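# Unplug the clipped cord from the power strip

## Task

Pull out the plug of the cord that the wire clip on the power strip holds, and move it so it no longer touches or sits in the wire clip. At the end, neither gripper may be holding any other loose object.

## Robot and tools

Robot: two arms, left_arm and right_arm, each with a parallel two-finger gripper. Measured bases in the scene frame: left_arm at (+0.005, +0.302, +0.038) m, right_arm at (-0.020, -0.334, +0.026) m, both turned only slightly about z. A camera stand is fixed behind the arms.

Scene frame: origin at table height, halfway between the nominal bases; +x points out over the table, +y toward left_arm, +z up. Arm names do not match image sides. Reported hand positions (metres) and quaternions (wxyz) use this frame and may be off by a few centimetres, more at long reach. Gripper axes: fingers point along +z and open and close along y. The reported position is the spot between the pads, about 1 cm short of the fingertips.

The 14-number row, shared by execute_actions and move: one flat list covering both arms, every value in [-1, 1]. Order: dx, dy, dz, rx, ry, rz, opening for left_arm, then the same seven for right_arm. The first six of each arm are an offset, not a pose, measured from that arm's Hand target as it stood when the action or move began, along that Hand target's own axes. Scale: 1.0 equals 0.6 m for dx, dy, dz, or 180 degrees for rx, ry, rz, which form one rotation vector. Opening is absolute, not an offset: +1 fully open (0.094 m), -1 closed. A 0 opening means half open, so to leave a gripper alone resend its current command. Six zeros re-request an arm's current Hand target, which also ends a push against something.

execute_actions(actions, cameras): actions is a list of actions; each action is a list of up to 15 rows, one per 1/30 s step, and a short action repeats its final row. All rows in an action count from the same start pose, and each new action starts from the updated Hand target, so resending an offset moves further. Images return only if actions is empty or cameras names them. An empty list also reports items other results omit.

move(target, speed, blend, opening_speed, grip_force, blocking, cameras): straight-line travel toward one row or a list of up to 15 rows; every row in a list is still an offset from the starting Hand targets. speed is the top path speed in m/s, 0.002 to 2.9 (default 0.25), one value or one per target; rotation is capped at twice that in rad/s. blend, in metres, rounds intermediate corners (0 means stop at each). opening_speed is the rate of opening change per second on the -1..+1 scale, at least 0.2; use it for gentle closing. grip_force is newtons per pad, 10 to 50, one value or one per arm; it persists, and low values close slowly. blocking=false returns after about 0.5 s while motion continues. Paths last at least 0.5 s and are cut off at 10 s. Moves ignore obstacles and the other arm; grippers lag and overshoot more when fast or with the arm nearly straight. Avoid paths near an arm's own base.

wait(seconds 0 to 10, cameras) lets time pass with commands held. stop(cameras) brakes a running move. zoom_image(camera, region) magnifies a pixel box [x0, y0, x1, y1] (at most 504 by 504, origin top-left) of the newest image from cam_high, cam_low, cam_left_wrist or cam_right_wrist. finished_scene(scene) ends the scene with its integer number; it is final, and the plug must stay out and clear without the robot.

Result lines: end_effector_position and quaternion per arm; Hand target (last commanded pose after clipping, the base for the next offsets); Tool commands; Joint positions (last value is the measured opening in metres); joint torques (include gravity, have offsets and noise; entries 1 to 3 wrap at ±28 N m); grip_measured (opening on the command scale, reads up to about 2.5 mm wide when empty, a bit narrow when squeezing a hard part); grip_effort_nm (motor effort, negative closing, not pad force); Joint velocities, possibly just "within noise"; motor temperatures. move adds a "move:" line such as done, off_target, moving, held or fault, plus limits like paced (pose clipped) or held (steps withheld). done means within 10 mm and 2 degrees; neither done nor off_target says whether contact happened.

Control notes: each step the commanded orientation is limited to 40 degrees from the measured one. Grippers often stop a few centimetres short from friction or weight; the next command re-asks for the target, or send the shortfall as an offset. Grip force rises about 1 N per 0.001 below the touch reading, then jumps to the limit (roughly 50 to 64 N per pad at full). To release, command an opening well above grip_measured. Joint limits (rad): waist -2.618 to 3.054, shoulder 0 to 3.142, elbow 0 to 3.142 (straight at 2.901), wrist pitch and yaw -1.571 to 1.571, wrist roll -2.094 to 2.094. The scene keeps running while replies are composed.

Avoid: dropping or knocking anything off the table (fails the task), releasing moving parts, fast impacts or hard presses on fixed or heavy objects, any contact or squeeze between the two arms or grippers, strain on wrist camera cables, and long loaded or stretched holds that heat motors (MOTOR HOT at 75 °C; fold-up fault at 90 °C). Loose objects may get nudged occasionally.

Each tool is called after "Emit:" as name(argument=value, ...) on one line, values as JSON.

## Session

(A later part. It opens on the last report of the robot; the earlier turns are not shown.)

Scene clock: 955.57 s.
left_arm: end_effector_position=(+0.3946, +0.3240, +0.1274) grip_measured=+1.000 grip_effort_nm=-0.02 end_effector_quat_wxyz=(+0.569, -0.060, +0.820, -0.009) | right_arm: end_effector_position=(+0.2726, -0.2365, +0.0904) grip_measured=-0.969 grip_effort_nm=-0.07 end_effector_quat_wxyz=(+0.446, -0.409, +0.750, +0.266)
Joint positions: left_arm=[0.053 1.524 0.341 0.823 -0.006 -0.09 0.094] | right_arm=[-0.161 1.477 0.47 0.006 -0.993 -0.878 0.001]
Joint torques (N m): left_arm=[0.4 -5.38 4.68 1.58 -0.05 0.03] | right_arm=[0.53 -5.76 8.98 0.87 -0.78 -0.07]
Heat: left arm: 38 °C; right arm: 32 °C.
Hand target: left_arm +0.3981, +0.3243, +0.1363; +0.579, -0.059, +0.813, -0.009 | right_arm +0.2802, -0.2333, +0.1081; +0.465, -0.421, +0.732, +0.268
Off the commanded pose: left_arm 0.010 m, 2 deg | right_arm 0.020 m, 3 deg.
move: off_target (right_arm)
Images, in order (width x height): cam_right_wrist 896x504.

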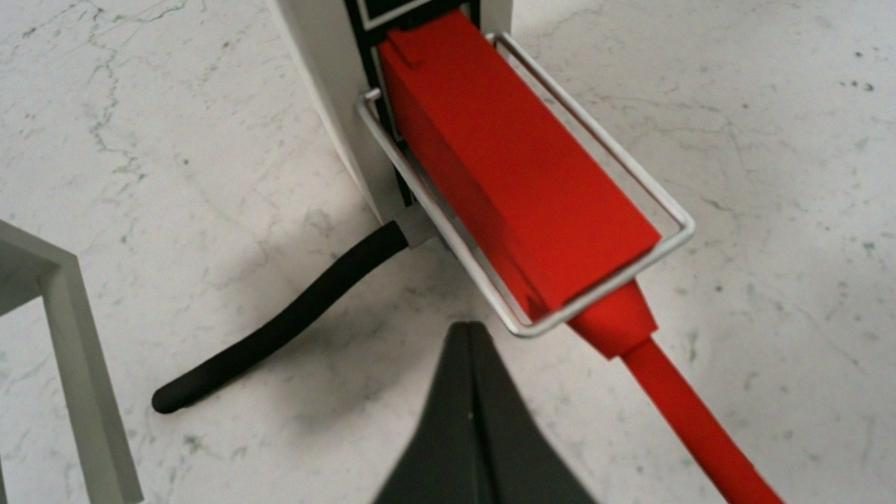

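Emit:
move(target=[[0,0,0,0,0,0,1, 0.0622,-0.0007,-0.1017,0,0,0,-0.97],[0,0,0,0,0,0,1, 0.0682,-0.0057,-0.0808,-0.0654,-0.0654,0.4969,-0.28]], speed=0.3, cameras=["cam_right_wrist","cam_high"])

Scene clock: 1071.03 s.
left_arm: end_effector_position=(+0.3946, +0.3240, +0.1274) grip_measured=+1.000 grip_effort_nm=-0.03 end_effector_quat_wxyz=(+0.569, -0.060, +0.820, -0.009) | right_arm: end_effector_position=(+0.2542, -0.2896, +0.0845) grip_measured=-0.281 grip_effort_nm=0.07 end_effector_quat_wxyz=(+0.152, +0.207, +0.748, +0.612)
Joint positions: left_arm=[0.053 1.524 0.341 0.823 -0.006 -0.09 0.094] | right_arm=[-0.5 1.813 0.592 -0.445 -1.364 -0.07 0.034]
Joint torques (N m): left_arm=[0.08 -5.45 4.82 1.66 -0.04 -0.03] | right_arm=[-0.24 -7.34 1.74 0.2 -0.93 -0.06]
Heat: left arm: 38 °C; right arm: 31 °C.
Hand target: left_arm +0.3981, +0.3243, +0.1363; +0.579, -0.059, +0.813, -0.009 | right_arm +0.2525, -0.2880, +0.0918; +0.167, +0.199, +0.740, +0.620
Off the commanded pose: left_arm 0.010 m, 2 deg | right_arm 0.008 m, 2 deg.
move: done
Images, in order (width x height): cam_high 896x504, cam_right_wrist 896x504.

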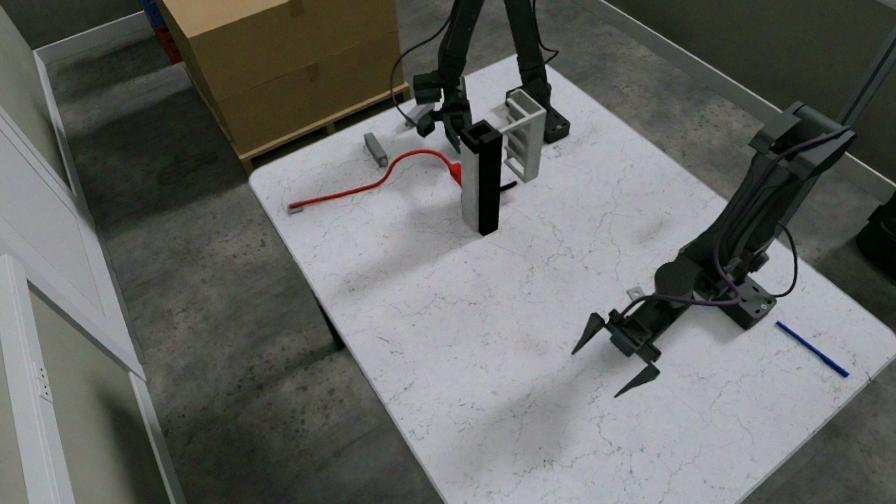

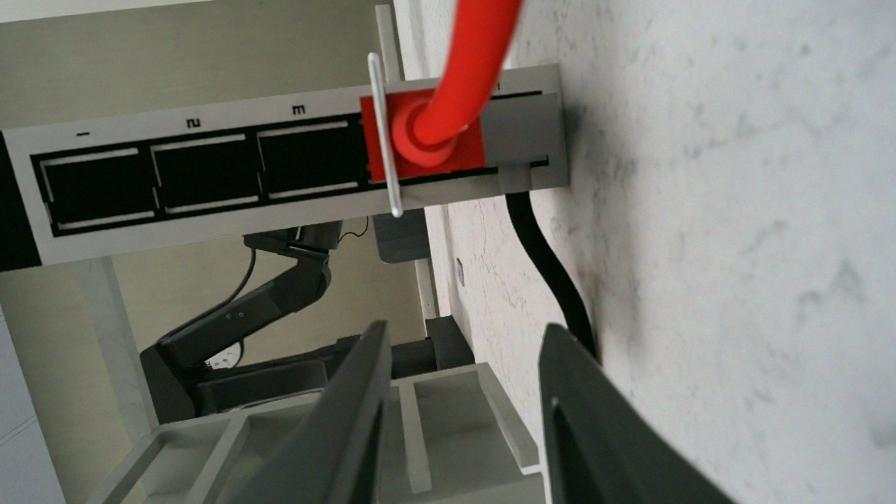

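Emit:
move(target=[0,0,0,0,0,0,1, 0.0022,0.0272,0.0948,0,0,0,-0.28], speed=0.12, cameras=["cam_right_wrist"])

Scene clock: 1100.90 s.
left_arm: end_effector_position=(+0.3946, +0.3240, +0.1274) grip_measured=+1.000 grip_effort_nm=-0.02 end_effector_quat_wxyz=(+0.569, -0.060, +0.820, -0.009) | right_arm: end_effector_position=(+0.2853, -0.2395, +0.1033) grip_measured=-0.281 grip_effort_nm=0.07 end_effector_quat_wxyz=(+0.172, +0.198, +0.740, +0.620)
Joint positions: left_arm=[0.053 1.524 0.341 0.823 -0.006 -0.09 0.094] | right_arm=[-0.237 1.735 0.339 0.799 -1.259 0.986 0.034]
Joint torques (N m): left_arm=[0.17 -5.61 4.42 1.63 -0.08 0.04] | right_arm=[0.55 -3.82 2.33 1.42 -0.35 -0.06]
Heat: left arm: 38 °C; right arm: 31 °C.
Hand target: left_arm +0.3981, +0.3243, +0.1363; +0.579, -0.059, +0.813, -0.009 | right_arm +0.2808, -0.2364, +0.0977; +0.167, +0.200, +0.740, +0.620
Off the commanded pose: left_arm 0.010 m, 2 deg | right_arm 0.008 m, 1 deg.
move: done
Images, in order (width x height): cam_right_wrist 896x504.

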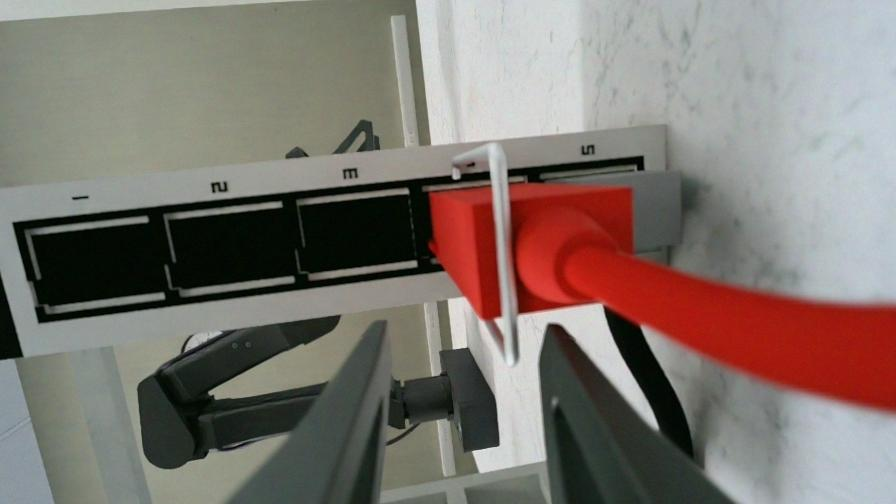

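Emit:
move(target=[0,0,0,0,0,0,1, 0,-0.0197,0.0035,0,0,0,-0.28], speed=0.06, cameras=["cam_right_wrist"])

Scene clock: 1128.20 s.
left_arm: end_effector_position=(+0.3946, +0.3240, +0.1274) grip_measured=+1.000 grip_effort_nm=-0.02 end_effector_quat_wxyz=(+0.569, -0.060, +0.820, -0.009) | right_arm: end_effector_position=(+0.2855, -0.2395, +0.0912) grip_measured=-0.281 grip_effort_nm=0.08 end_effector_quat_wxyz=(+0.173, +0.197, +0.740, +0.620)
Joint positions: left_arm=[0.053 1.524 0.341 0.823 -0.006 -0.09 0.094] | right_arm=[-0.237 1.815 0.33 0.891 -1.258 0.988 0.034]
Joint torques (N m): left_arm=[0.18 -5.45 4.62 1.62 -0.04 0.01] | right_arm=[0.59 -4.01 1.96 1.4 -0.34 -0.07]
Motor temperatures (°C): left_arm=[20 24 25 38 20 23 23] | right_arm=[20 30 26 26 25 23 20]
Heat: left arm: 38 °C; right arm: 30 °C.
Hand target: left_arm +0.3981, +0.3243, +0.1363; +0.579, -0.059, +0.813, -0.009 | right_arm +0.2808, -0.2365, +0.0858; +0.167, +0.199, +0.741, +0.620
Off the commanded pose: left_arm 0.010 m, 2 deg | right_arm 0.008 m, 1 deg.
move: done
Images, in order (width x height): cam_right_wrist 896x504.

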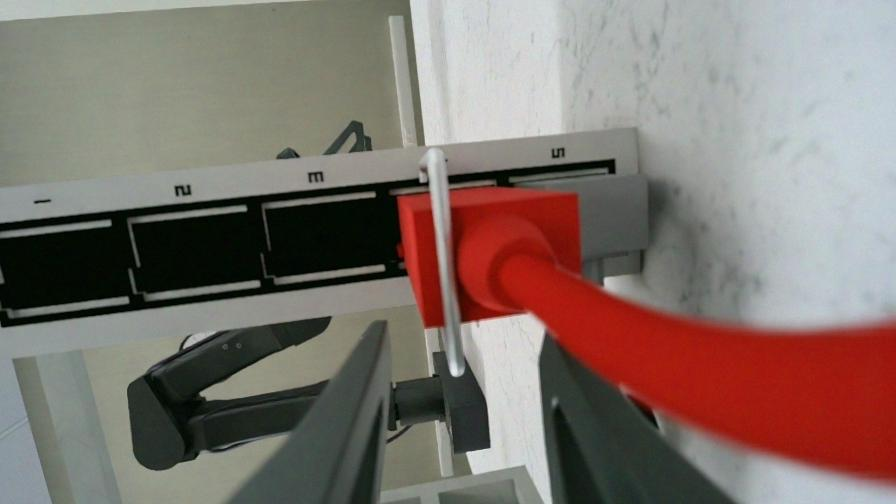

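Emit:
move(target=[0,0,0,0,0,0,1, 0,0,0,0,0,0,-1], opening_speed=0.5, cameras=["cam_right_wrist"])

Scene clock: 1135.00 s.
left_arm: end_effector_position=(+0.3946, +0.3240, +0.1274) grip_measured=+1.000 grip_effort_nm=-0.02 end_effector_quat_wxyz=(+0.569, -0.060, +0.820, -0.009) | right_arm: end_effector_position=(+0.2861, -0.2393, +0.0946) grip_measured=-0.953 grip_effort_nm=-1.00 end_effector_quat_wxyz=(+0.182, +0.186, +0.739, +0.621)
Joint positions: left_arm=[0.053 1.524 0.341 0.823 -0.006 -0.09 0.094] | right_arm=[-0.237 1.815 0.33 0.916 -1.266 0.984 0.002]
Joint torques (N m): left_arm=[0.06 -5.55 4.67 1.58 -0.01 0] | right_arm=[0.54 -3.88 1.76 1.19 -0.27 0.02]
Heat: left arm: 38 °C; right arm: 30 °C.
Hand target: left_arm +0.3981, +0.3243, +0.1363; +0.579, -0.059, +0.813, -0.009 | right_arm +0.2808, -0.2365, +0.0858; +0.167, +0.199, +0.740, +0.620
Off the commanded pose: left_arm 0.010 m, 2 deg | right_arm 0.011 m, 2 deg.
move: off_target (right_arm)
Images, in order (width x height): cam_right_wrist 896x504.

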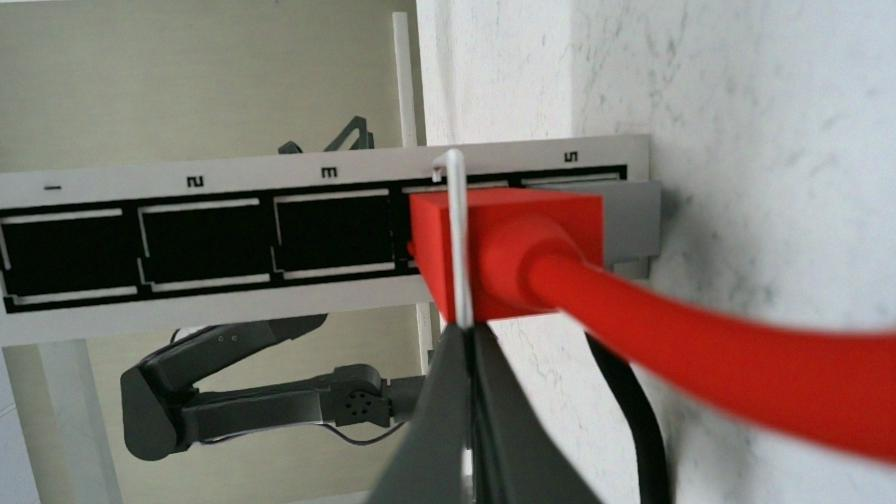

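Emit:
move(target=[0,0,0,0,0,0,1, 0.0007,0.0592,-0.002,0.0962,-0.0096,-0.0547,-1], speed=0.1, cameras=["cam_right_wrist"])

Scene clock: 1151.23 s.
left_arm: end_effector_position=(+0.3946, +0.3240, +0.1274) grip_measured=+1.000 grip_effort_nm=-0.02 end_effector_quat_wxyz=(+0.569, -0.060, +0.820, -0.009) | right_arm: end_effector_position=(+0.2853, -0.2335, +0.1182) grip_measured=-0.954 grip_effort_nm=-1.03 end_effector_quat_wxyz=(+0.211, +0.163, +0.834, +0.484)
Joint positions: left_arm=[0.053 1.524 0.341 0.823 -0.006 -0.09 0.094] | right_arm=[-0.123 1.375 0.487 0.035 -0.943 0.605 0.002]
Joint torques (N m): left_arm=[0.13 -5.35 4.82 1.63 -0.06 -0.05] | right_arm=[0.58 -5.07 8.17 0.58 -0.35 -0.01]
Heat: left arm: 38 °C; right arm: 29 °C.
Hand target: left_arm +0.3981, +0.3243, +0.1363; +0.579, -0.059, +0.813, -0.009 | right_arm +0.2830, -0.2318, +0.1210; +0.198, +0.167, +0.837, +0.482
Off the commanded pose: left_arm 0.010 m, 2 deg | right_arm 0.004 m, 2 deg.
move: done
Images, in order (width x height): cam_right_wrist 896x504.

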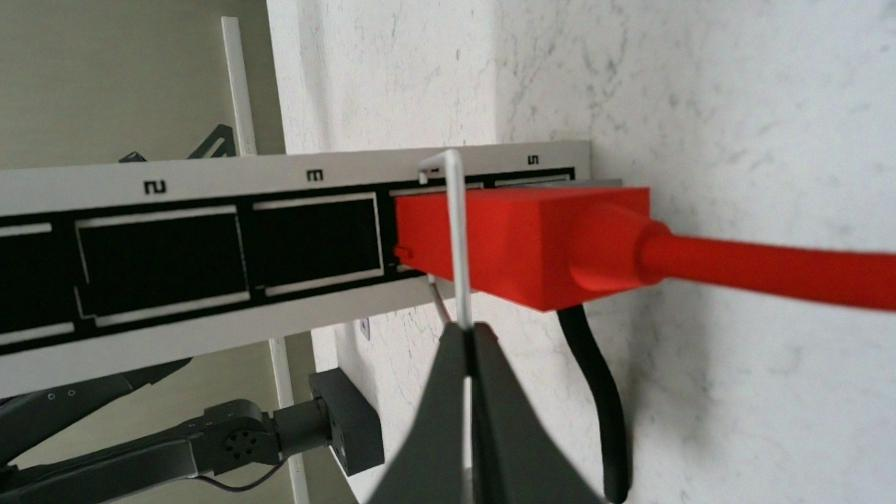

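Emit:
move(target=[0,0,0,0,0,0,1, 0,0,0,0,0,0,-0.5], opening_speed=1.0, cameras=["cam_right_wrist"])

Scene clock: 1167.80 s.
left_arm: end_effector_position=(+0.3946, +0.3240, +0.1274) grip_measured=+1.000 grip_effort_nm=-0.03 end_effector_quat_wxyz=(+0.569, -0.060, +0.820, -0.009) | right_arm: end_effector_position=(+0.2780, -0.2327, +0.1117) grip_measured=-0.501 grip_effort_nm=0.08 end_effector_quat_wxyz=(+0.187, +0.178, +0.837, +0.482)
Joint positions: left_arm=[0.053 1.524 0.341 0.823 -0.006 -0.09 0.094] | right_arm=[-0.123 1.375 0.487 -0.02 -0.94 0.607 0.023]
Joint torques (N m): left_arm=[-0.03 -5.35 4.52 1.65 -0.03 0] | right_arm=[0.58 -5.01 8.36 1.04 -0.4 -0.06]
Heat: left arm: 38 °C; right arm: 29 °C.
Hand target: left_arm +0.3981, +0.3243, +0.1363; +0.579, -0.059, +0.813, -0.009 | right_arm +0.2830, -0.2318, +0.1210; +0.198, +0.167, +0.837, +0.482
Off the commanded pose: left_arm 0.010 m, 2 deg | right_arm 0.011 m, 2 deg.
move: off_target (right_arm)
Images, in order (width x height): cam_right_wrist 896x504.

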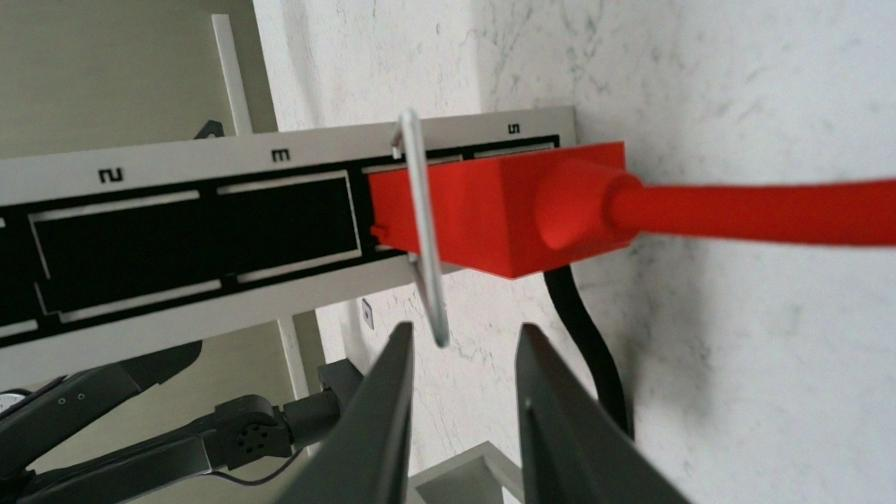

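Emit:
move(target=[0,0,0,0,0,0,1, -0.0008,0.0497,-0.007,0,0,0,-0.5], speed=0.1, cameras=["cam_right_wrist"])

Scene clock: 1215.50 s.
left_arm: end_effector_position=(+0.3946, +0.3240, +0.1274) grip_measured=+1.000 grip_effort_nm=-0.02 end_effector_quat_wxyz=(+0.569, -0.060, +0.820, -0.009) | right_arm: end_effector_position=(+0.2758, -0.2212, +0.1331) grip_measured=-0.501 grip_effort_nm=0.07 end_effector_quat_wxyz=(+0.179, +0.181, +0.839, +0.481)
Joint positions: left_arm=[0.053 1.524 0.341 0.823 -0.006 -0.09 0.094] | right_arm=[-0.071 1.293 0.53 -0.114 -0.908 0.669 0.023]
Joint torques (N m): left_arm=[-0.12 -5.44 4.6 1.61 -0.07 -0.01] | right_arm=[0.49 -5.05 10.37 1.05 -0.38 -0.05]
Heat: left arm: 38 °C; right arm: 29 °C.
Hand target: left_arm +0.3981, +0.3243, +0.1363; +0.579, -0.059, +0.813, -0.009 | right_arm +0.2840, -0.2209, +0.1491; +0.199, +0.167, +0.837, +0.482
Off the commanded pose: left_arm 0.010 m, 2 deg | right_arm 0.018 m, 3 deg.
move: off_target (right_arm)
Images, in order (width x height): cam_right_wrist 896x504.

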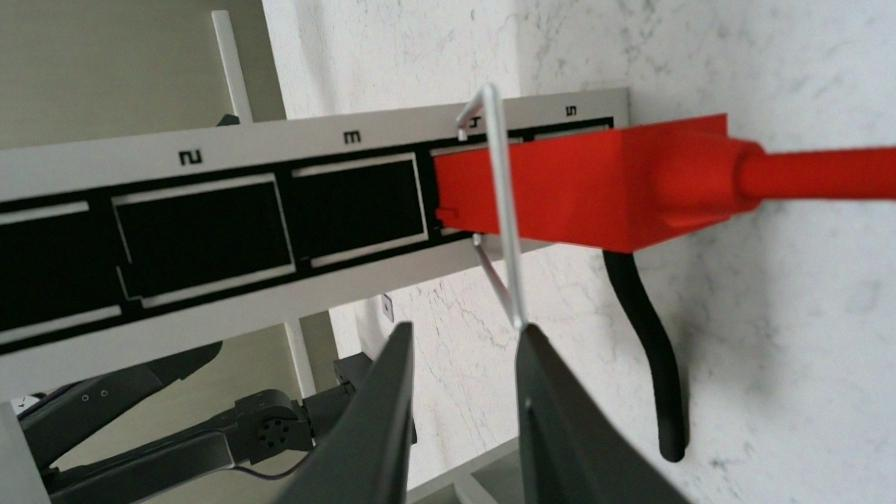

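Emit:
move(target=[[0,0,0,0,0,0,1, 0.0045,-0.0183,0.0077,0,0,0,-0.5],[0,0,0,0,0,0,1, 0.0045,-0.0183,0.0077,0,0,0,-1]], speed=0.1, opening_speed=0.8, cameras=["cam_right_wrist"])

Scene clock: 1233.07 s.
left_arm: end_effector_position=(+0.3946, +0.3240, +0.1274) grip_measured=+1.000 grip_effort_nm=-0.02 end_effector_quat_wxyz=(+0.569, -0.060, +0.820, -0.009) | right_arm: end_effector_position=(+0.2793, -0.2219, +0.1356) grip_measured=-0.960 grip_effort_nm=-0.99 end_effector_quat_wxyz=(+0.190, +0.176, +0.838, +0.481)
Joint positions: left_arm=[0.053 1.524 0.341 0.823 -0.006 -0.09 0.094] | right_arm=[-0.071 1.293 0.53 -0.09 -0.905 0.669 0.002]
Joint torques (N m): left_arm=[-0.09 -5.37 4.46 1.62 -0.1 -0.05] | right_arm=[0.2 -2.81 7.06 1.45 -0.42 -0.07]
Heat: left arm: 38 °C; right arm: 29 °C.
Hand target: left_arm +0.3981, +0.3243, +0.1363; +0.579, -0.059, +0.813, -0.009 | right_arm +0.2830, -0.2215, +0.1369; +0.199, +0.167, +0.837, +0.482
Off the commanded pose: left_arm 0.010 m, 2 deg | right_arm 0.004 m, 1 deg.
move: done
Images, in order (width x height): cam_right_wrist 896x504.

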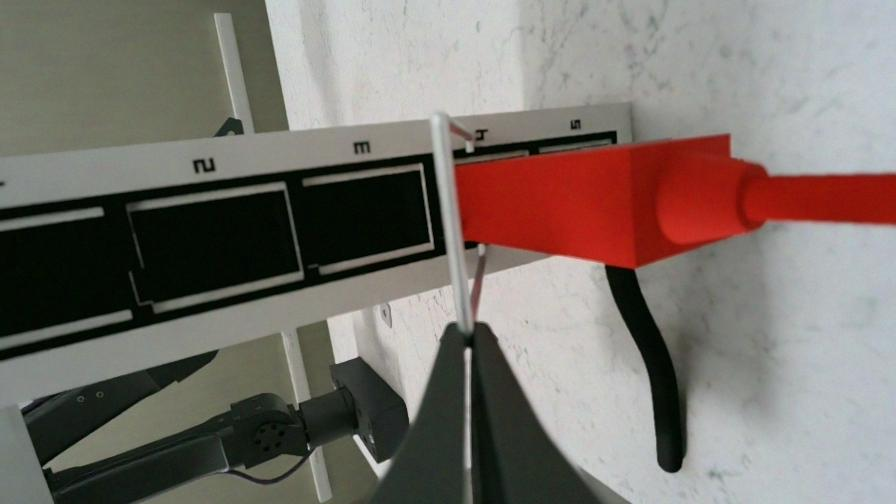

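Emit:
move(target=[[0,0,0,0,0,0,1, 0,0,0,0,0,0,-0.4],[0,0,0,0,0,0,1, 0,0,-0.1167,0,0,0,-0.4],[0,0,0,0,0,0,1, -0.0388,-0.0355,-0.1738,-0.0236,0.0021,-0.4473,-0.4],[0,0,0,0,0,0,1, -0.0913,-0.0912,-0.0528,-0.063,0.1921,-0.536,-0.19]], speed=[0.1, 0.2, 0.35, 0.35], blend=[0, 0.02, 0.03, 0], cameras=["cam_right_wrist", "cam_high"])

Scene clock: 1279.27 s.
left_arm: end_effector_position=(+0.3946, +0.3240, +0.1274) grip_measured=+1.000 grip_effort_nm=-0.02 end_effector_quat_wxyz=(+0.569, -0.060, +0.820, -0.009) | right_arm: end_effector_position=(+0.3042, -0.2973, +0.1110) grip_measured=-0.191 grip_effort_nm=0.07 end_effector_quat_wxyz=(-0.267, +0.652, -0.658, -0.267)
Joint positions: left_arm=[0.053 1.524 0.341 0.823 -0.006 -0.09 0.094] | right_arm=[-0.238 1.94 1.366 -1.251 -0.739 -1.934 0.038]
Joint torques (N m): left_arm=[-0.06 -5.46 4.75 1.63 0 -0.02] | right_arm=[0.06 -6.49 8.85 -0.44 -0.53 -0.1]
Heat: left arm: 38 °C; right arm: 28 °C.
Hand target: left_arm +0.3981, +0.3243, +0.1363; +0.579, -0.059, +0.813, -0.009 | right_arm +0.3099, -0.2970, +0.1130; -0.271, +0.653, -0.654, -0.270
Off the commanded pose: left_arm 0.010 m, 2 deg | right_arm 0.006 m, 1 deg.
move: done
Images, in order (width x height): cam_high 896x504, cam_right_wrist 896x504.

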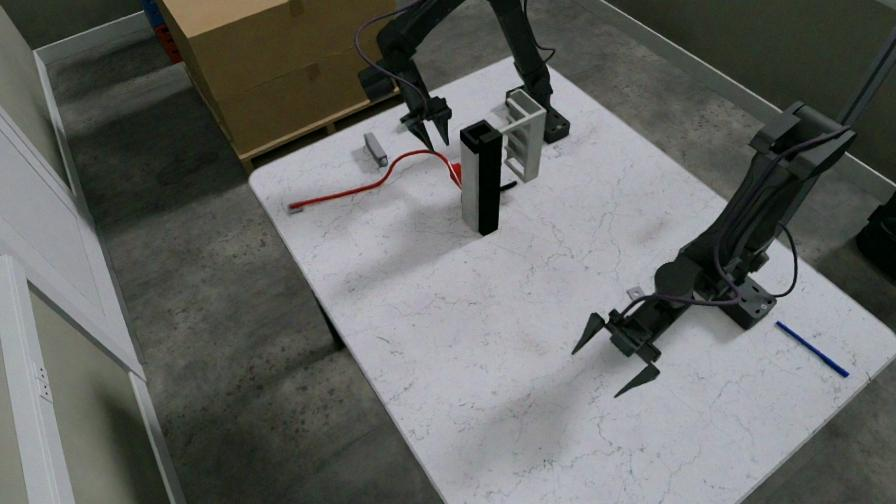

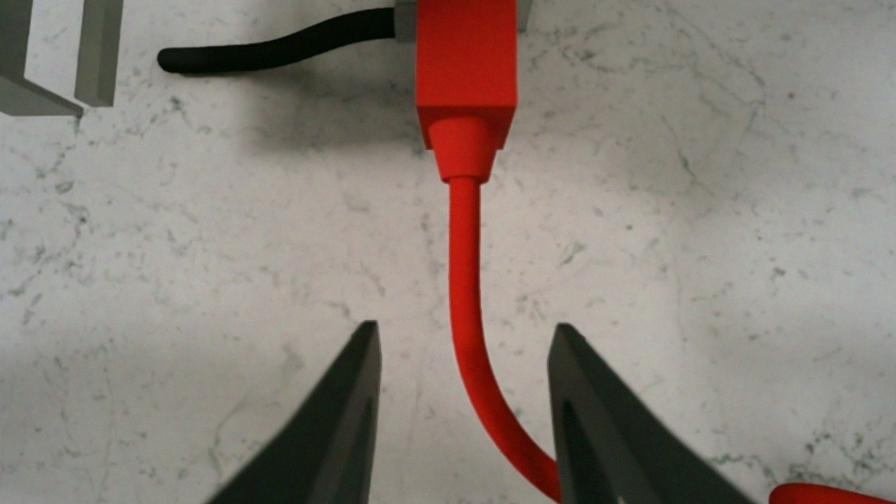

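Emit:
move(target=[0,0,0,0,0,0,1, -0.0742,0.0057,0.1284,0,0,0,-0.19], speed=0.15, cameras=["cam_right_wrist"])

Scene clock: 1295.90 s.
left_arm: end_effector_position=(+0.3946, +0.3240, +0.1274) grip_measured=+1.000 grip_effort_nm=-0.02 end_effector_quat_wxyz=(+0.569, -0.060, +0.820, -0.009) | right_arm: end_effector_position=(+0.3089, -0.2156, +0.0802) grip_measured=-0.191 grip_effort_nm=0.07 end_effector_quat_wxyz=(-0.253, +0.655, -0.660, -0.267)
Joint positions: left_arm=[0.053 1.524 0.341 0.823 -0.006 -0.09 0.094] | right_arm=[0.016 1.912 1.214 -0.913 -0.753 -1.599 0.038]
Joint torques (N m): left_arm=[0.06 -5.44 4.53 1.68 -0.04 -0.01] | right_arm=[0.09 -10.56 4.12 0.2 -0.76 0.01]
Heat: left arm: 38 °C; right arm: 28 °C.
Hand target: left_arm +0.3981, +0.3243, +0.1363; +0.579, -0.059, +0.813, -0.009 | right_arm +0.3066, -0.2110, +0.0899; -0.271, +0.653, -0.654, -0.270
Off the commanded pose: left_arm 0.010 m, 2 deg | right_arm 0.011 m, 2 deg.
move: off_target (right_arm)
Images, in order (width x height): cam_right_wrist 896x504.

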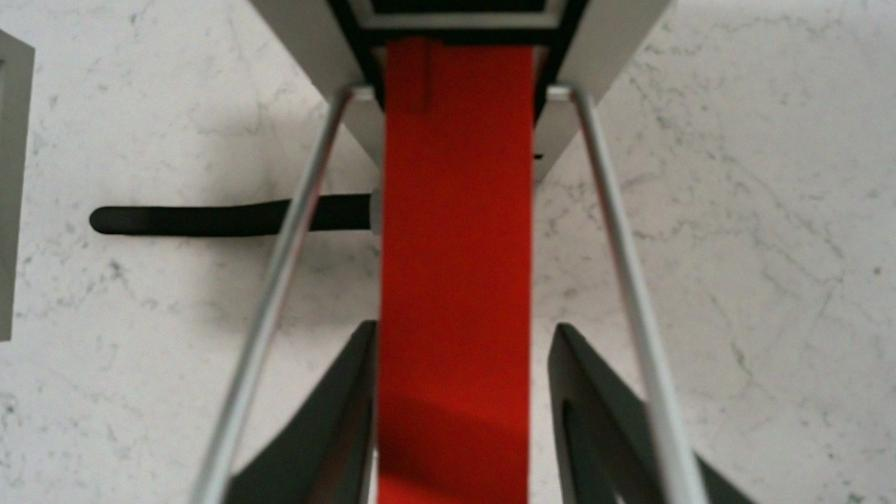

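Emit:
move(target=[0,0,0,0,0,0,1, 0,0.002,0,0,0,0,-0.62], opening_speed=0.5, cameras=["cam_right_wrist"])

Scene clock: 1321.77 s.
left_arm: end_effector_position=(+0.3946, +0.3240, +0.1274) grip_measured=+1.000 grip_effort_nm=-0.02 end_effector_quat_wxyz=(+0.569, -0.060, +0.820, -0.009) | right_arm: end_effector_position=(+0.3072, -0.2156, +0.0804) grip_measured=-0.490 grip_effort_nm=-1.02 end_effector_quat_wxyz=(-0.255, +0.659, -0.656, -0.265)
Joint positions: left_arm=[0.053 1.524 0.341 0.823 -0.006 -0.09 0.094] | right_arm=[0.016 1.905 1.206 -0.911 -0.753 -1.61 0.024]
Joint torques (N m): left_arm=[-0.01 -5.76 4.49 1.61 -0.06 -0.05] | right_arm=[0.06 -10.32 4.3 0.18 -0.75 0.13]
Heat: left arm: 38 °C; right arm: 29 °C.
Hand target: left_arm +0.3981, +0.3243, +0.1363; +0.579, -0.059, +0.813, -0.009 | right_arm +0.3054, -0.2110, +0.0900; -0.271, +0.653, -0.654, -0.270
Off the commanded pose: left_arm 0.010 m, 2 deg | right_arm 0.011 m, 2 deg.
move: off_target (right_arm)
Images, in order (width x height): cam_right_wrist 896x504.

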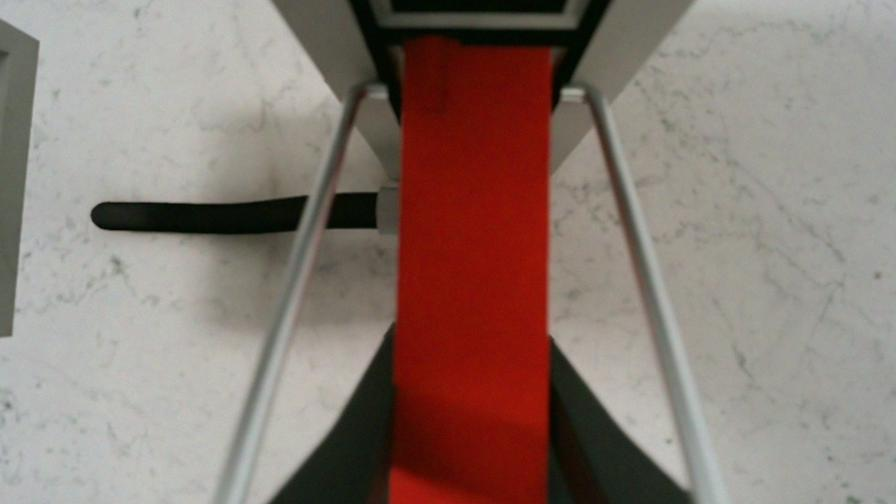

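Emit:
move(target=[0,0,0,0,0,0,1, 0.0589,0,-0.0589,0,0,0,-0.62], speed=0.08, cameras=["cam_right_wrist","cam_high"])

Scene clock: 1331.53 s.
left_arm: end_effector_position=(+0.3946, +0.3240, +0.1274) grip_measured=+1.000 grip_effort_nm=-0.03 end_effector_quat_wxyz=(+0.569, -0.060, +0.820, -0.009) | right_arm: end_effector_position=(+0.2980, -0.2645, +0.0835) grip_measured=-0.493 grip_effort_nm=-1.03 end_effector_quat_wxyz=(-0.259, +0.652, -0.661, -0.266)
Joint positions: left_arm=[0.053 1.524 0.341 0.823 -0.006 -0.09 0.094] | right_arm=[-0.14 1.911 1.22 -1.047 -0.746 -1.797 0.024]
Joint torques (N m): left_arm=[0.08 -5.19 4.53 1.61 -0.09 0.01] | right_arm=[0.42 -6.69 8.98 -0.31 -0.7 -0.1]
Heat: left arm: 38 °C; right arm: 30 °C.
Hand target: left_arm +0.3981, +0.3243, +0.1363; +0.579, -0.059, +0.813, -0.009 | right_arm +0.3053, -0.2609, +0.0899; -0.271, +0.653, -0.654, -0.270
Off the commanded pose: left_arm 0.010 m, 2 deg | right_arm 0.010 m, 2 deg.
move: done
Images, in order (width x height): cam_high 896x504, cam_right_wrist 896x504.

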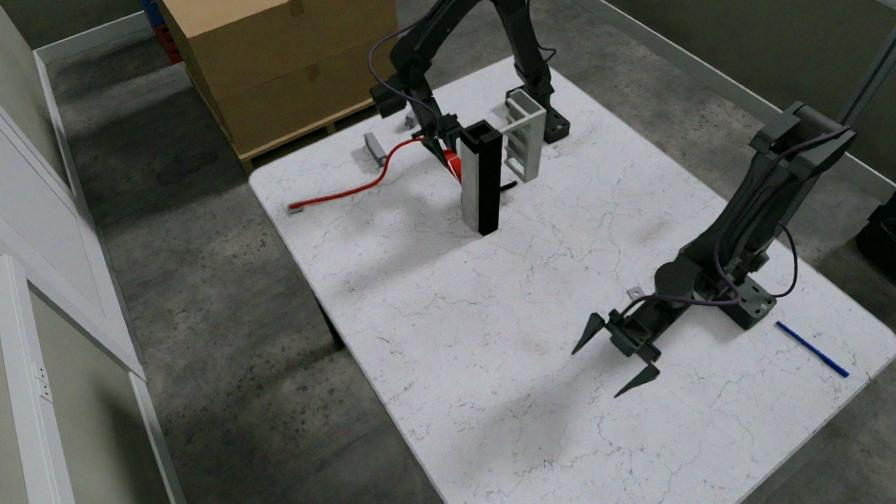

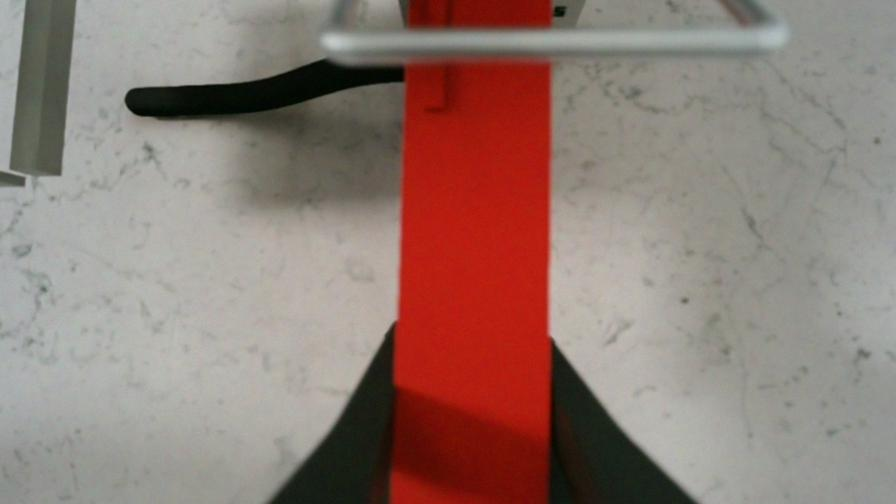

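Emit:
move(target=[[0,0,0,0,0,0,1, 0.0873,-0.0012,-0.0873,0,0,0,-0.62],[0,0,0,0,0,0,1, 0.099,-0.1578,-0.0639,0,0,0,-0.62]], speed=0.15, blend=[0.02, 0], cameras=["cam_right_wrist","cam_high"])

Scene clock: 1365.33 s.
left_arm: end_effector_position=(+0.3946, +0.3240, +0.1274) grip_measured=+1.000 grip_effort_nm=-0.03 end_effector_quat_wxyz=(+0.569, -0.060, +0.820, -0.009) | right_arm: end_effector_position=(+0.3910, -0.3359, +0.0734) grip_measured=-0.493 grip_effort_nm=-1.03 end_effector_quat_wxyz=(-0.253, +0.656, -0.661, -0.262)
Joint positions: left_arm=[0.053 1.524 0.341 0.823 -0.006 -0.09 0.094] | right_arm=[-0.261 2.348 1.871 -1.368 -0.703 -1.961 0.024]
Joint torques (N m): left_arm=[-0.08 -5.12 4.82 1.62 -0.05 -0.02] | right_arm=[0.47 -8.94 9.33 -0.4 -0.83 -0.08]
Heat: left arm: 38 °C; right arm: 30 °C.
Hand target: left_arm +0.3981, +0.3243, +0.1363; +0.579, -0.059, +0.813, -0.009 | right_arm +0.3999, -0.3303, +0.0751; -0.271, +0.653, -0.654, -0.270
Off the commanded pose: left_arm 0.010 m, 2 deg | right_arm 0.011 m, 2 deg.
move: off_target (right_arm)
Images, in order (width x height): cam_high 896x504, cam_right_wrist 896x504.

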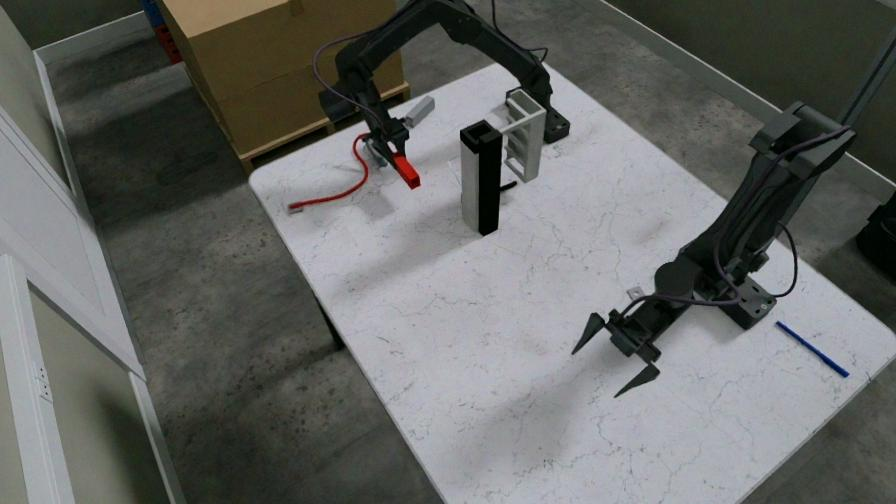

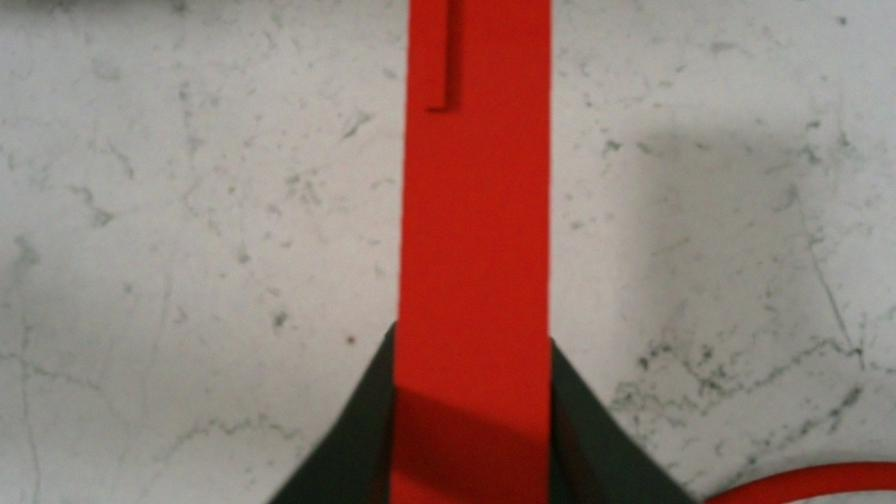

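Emit:
move(target=[0,0,0,0,0,0,1, 0.0495,0,0.0495,0,0,0,-0.62], speed=0.1, cameras=["cam_right_wrist","cam_high"])

Scene clock: 1374.33 s.
left_arm: end_effector_position=(+0.3946, +0.3240, +0.1274) grip_measured=+1.000 grip_effort_nm=-0.03 end_effector_quat_wxyz=(+0.569, -0.060, +0.820, -0.009) | right_arm: end_effector_position=(+0.3973, -0.3377, +0.0420) grip_measured=-0.493 grip_effort_nm=-1.03 end_effector_quat_wxyz=(-0.255, +0.657, -0.660, -0.260)
Joint positions: left_arm=[0.053 1.524 0.341 0.823 -0.006 -0.09 0.094] | right_arm=[-0.261 2.409 1.851 -1.282 -0.704 -1.961 0.024]
Joint torques (N m): left_arm=[0.06 -5.37 4.77 1.65 -0.05 -0.05] | right_arm=[0.46 -9.46 4.55 -0.01 -0.82 -0.09]
Heat: left arm: 38 °C; right arm: 30 °C.
Hand target: left_arm +0.3981, +0.3243, +0.1363; +0.579, -0.059, +0.813, -0.009 | right_arm +0.4000, -0.3303, +0.0331; -0.271, +0.653, -0.654, -0.270
Off the commanded pose: left_arm 0.010 m, 2 deg | right_arm 0.012 m, 2 deg.
move: off_target (right_arm)
Images, in order (width x height): cam_high 896x504, cam_right_wrist 896x504.

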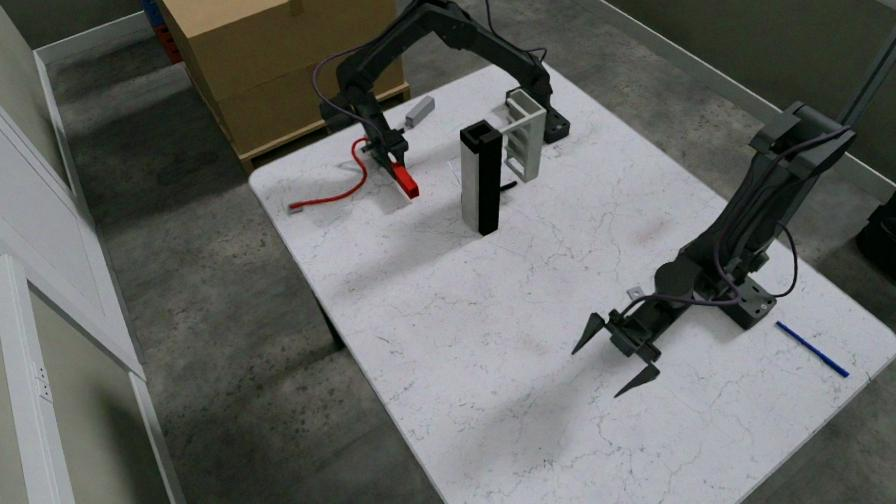

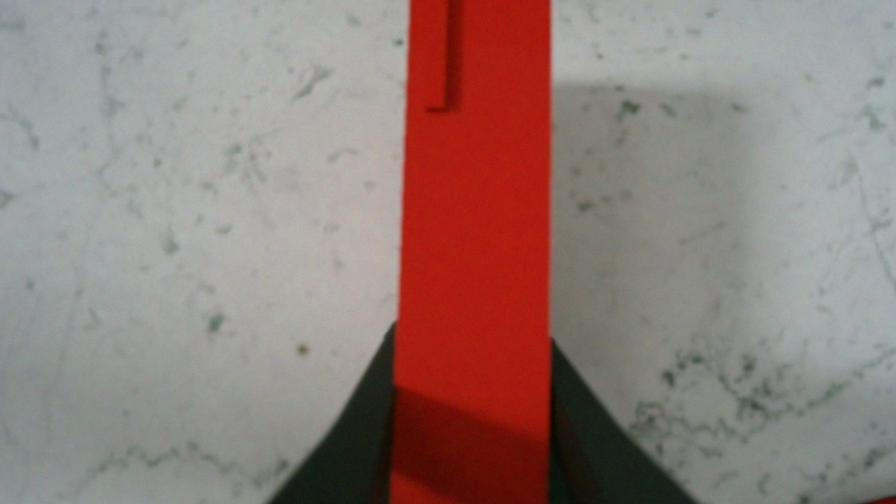

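Emit:
move(target=[0,0,0,0,0,0,1, 0.0171,0,0.0171,0,0,0,-0.62], speed=0.06, cameras=["cam_right_wrist","cam_high"])

Scene clock: 1378.37 s.
left_arm: end_effector_position=(+0.3946, +0.3240, +0.1274) grip_measured=+1.000 grip_effort_nm=-0.03 end_effector_quat_wxyz=(+0.569, -0.060, +0.820, -0.009) | right_arm: end_effector_position=(+0.3981, -0.3375, +0.0366) grip_measured=-0.493 grip_effort_nm=-1.03 end_effector_quat_wxyz=(-0.257, +0.657, -0.660, -0.258)
Joint positions: left_arm=[0.053 1.524 0.341 0.823 -0.006 -0.09 0.094] | right_arm=[-0.261 2.414 1.837 -1.258 -0.707 -1.96 0.024]
Joint torques (N m): left_arm=[-0.08 -5.46 4.7 1.63 -0.11 0.02] | right_arm=[0.46 -8.2 3.84 0.16 -0.78 -0.1]
Heat: left arm: 38 °C; right arm: 31 °C.
Hand target: left_arm +0.3981, +0.3243, +0.1363; +0.579, -0.059, +0.813, -0.009 | right_arm +0.3999, -0.3302, +0.0186; -0.271, +0.653, -0.654, -0.270
Off the commanded pose: left_arm 0.010 m, 2 deg | right_arm 0.020 m, 2 deg.
move: off_target (right_arm)
Images, in order (width x height): cam_high 896x504, cam_right_wrist 896x504.

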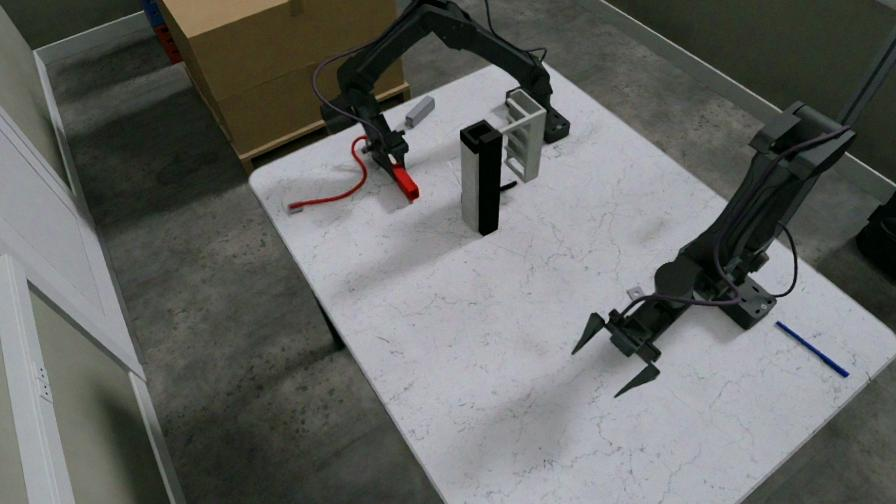

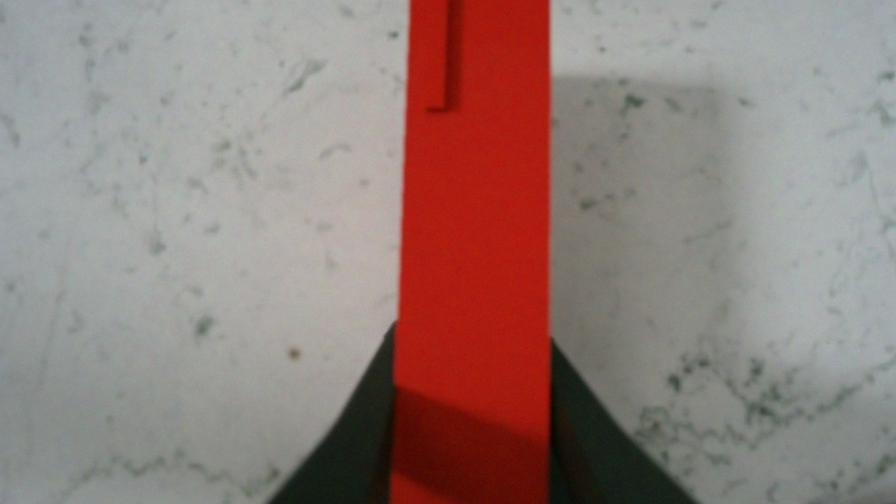

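Emit:
zoom_image(camera="cam_high", region=[330, 90, 480, 220])

Scaled by 3.360.

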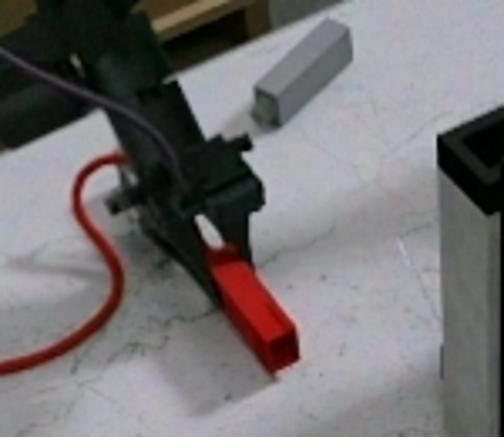

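Emit:
move(target=[[0,0,0,0,0,0,1, -0.0118,0,-0.0118,0,0,0,-0.62],[0,0,0,0,0,0,1, -0.0118,0,-0.0118,0,0,0,-0.25]], speed=0.05, opening_speed=0.3, cameras=["cam_right_wrist","cam_high"])

Scene clock: 1430.03 s.
left_arm: end_effector_position=(+0.3946, +0.3240, +0.1274) grip_measured=+1.000 grip_effort_nm=-0.03 end_effector_quat_wxyz=(+0.569, -0.060, +0.820, -0.009) | right_arm: end_effector_position=(+0.3985, -0.3376, +0.0364) grip_measured=-0.251 grip_effort_nm=0.06 end_effector_quat_wxyz=(-0.258, +0.657, -0.660, -0.258)
Joint positions: left_arm=[0.053 1.524 0.341 0.823 -0.006 -0.09 0.094] | right_arm=[-0.261 2.414 1.837 -1.256 -0.707 -1.959 0.035]
Joint torques (N m): left_arm=[-0.02 -5.45 4.57 1.64 -0.02 -0.02] | right_arm=[0.44 -9.33 5.05 -0.12 -0.78 -0.11]
Heat: left arm: 38 °C; right arm: 33 °C.
Hand target: left_arm +0.3981, +0.3243, +0.1363; +0.579, -0.059, +0.813, -0.009 | right_arm +0.4000, -0.3303, +0.0286; -0.271, +0.653, -0.654, -0.270
Off the commanded pose: left_arm 0.010 m, 2 deg | right_arm 0.011 m, 2 deg.
move: off_target (right_arm); target 2's new opening was sent with right_arm's hand 0.011 m and 2 deg from that target
Images, in order (width x height): cam_high 896x504, cam_right_wrist 896x504.

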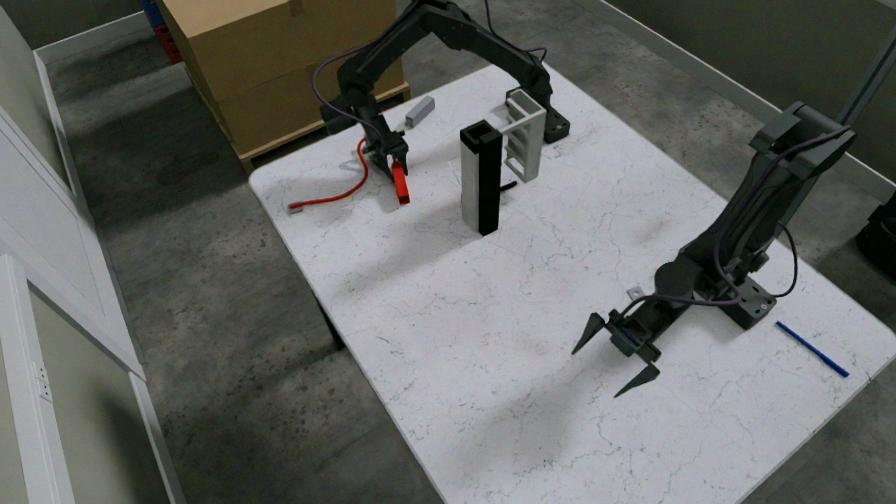

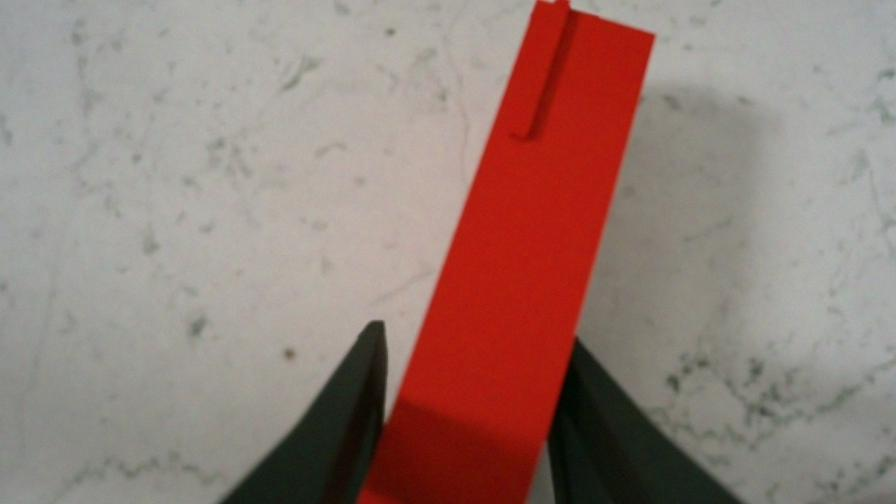

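Emit:
move(target=[[0,0,0,0,0,0,1, 0,0,0,0,0,0,0.2],[0,0,0,0,0,0,1, 0,0,-0.2,0,0,0,0.2]], speed=0.15, opening_speed=0.5, cameras=["cam_right_wrist","cam_high"])

Scene clock: 1437.73 s.
left_arm: end_effector_position=(+0.3946, +0.3240, +0.1274) grip_measured=+1.000 grip_effort_nm=-0.02 end_effector_quat_wxyz=(+0.569, -0.060, +0.820, -0.009) | right_arm: end_effector_position=(+0.3945, -0.4141, +0.0943) grip_measured=+0.199 grip_effort_nm=0.07 end_effector_quat_wxyz=(-0.277, +0.636, -0.679, -0.240)
Joint positions: left_arm=[0.053 1.524 0.341 0.823 -0.006 -0.09 0.094] | right_arm=[-0.435 2.437 2.106 -1.563 -0.692 -2.092 0.056]
Joint torques (N m): left_arm=[0.1 -5.55 4.45 1.6 -0.07 -0.04] | right_arm=[0.05 -13.85 8.76 -0.59 -0.48 -0.11]
Heat: left arm: 38 °C; right arm: 33 °C.
Hand target: left_arm +0.3981, +0.3243, +0.1363; +0.579, -0.059, +0.813, -0.009 | right_arm +0.3998, -0.4150, +0.1134; -0.271, +0.653, -0.654, -0.270
Off the commanded pose: left_arm 0.010 m, 2 deg | right_arm 0.020 m, 5 deg.
joint sent to its limit (right arm) — joint 4 (wrist pitch), lower limit. The joint targets are off in orientation, not in position.
move: off_target (right_arm)
Images, in order (width x height): cam_high 896x504, cam_right_wrist 896x504.

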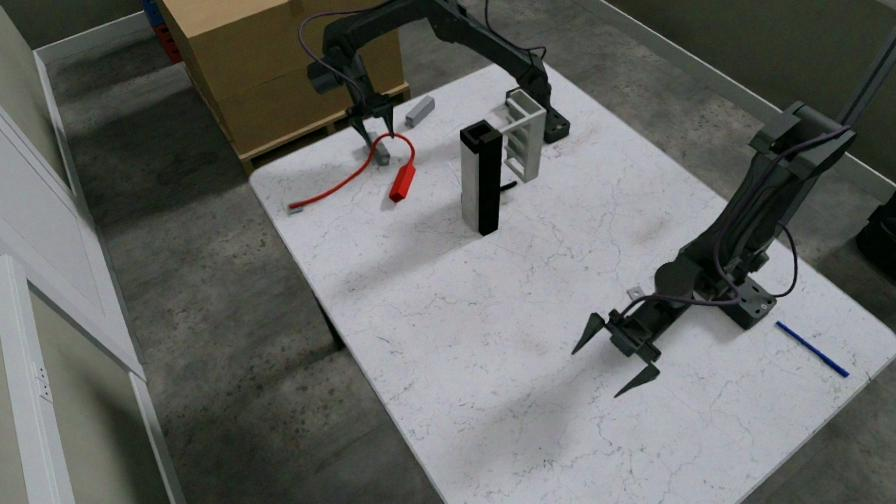

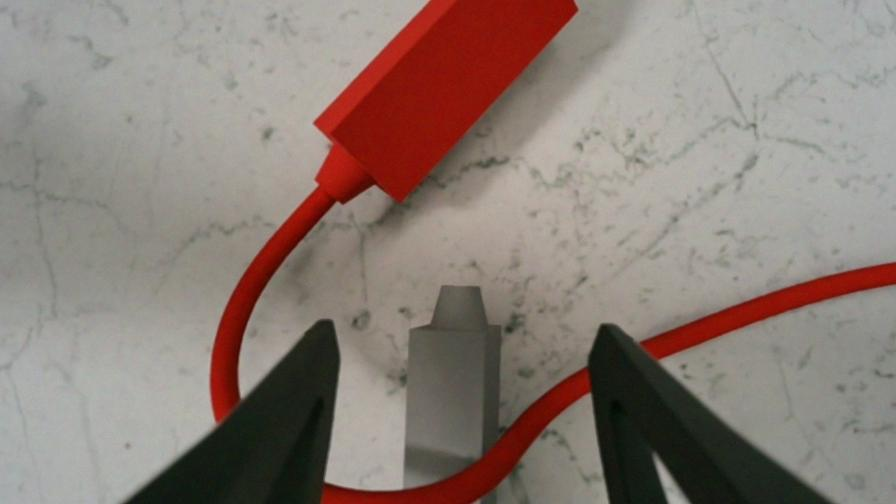

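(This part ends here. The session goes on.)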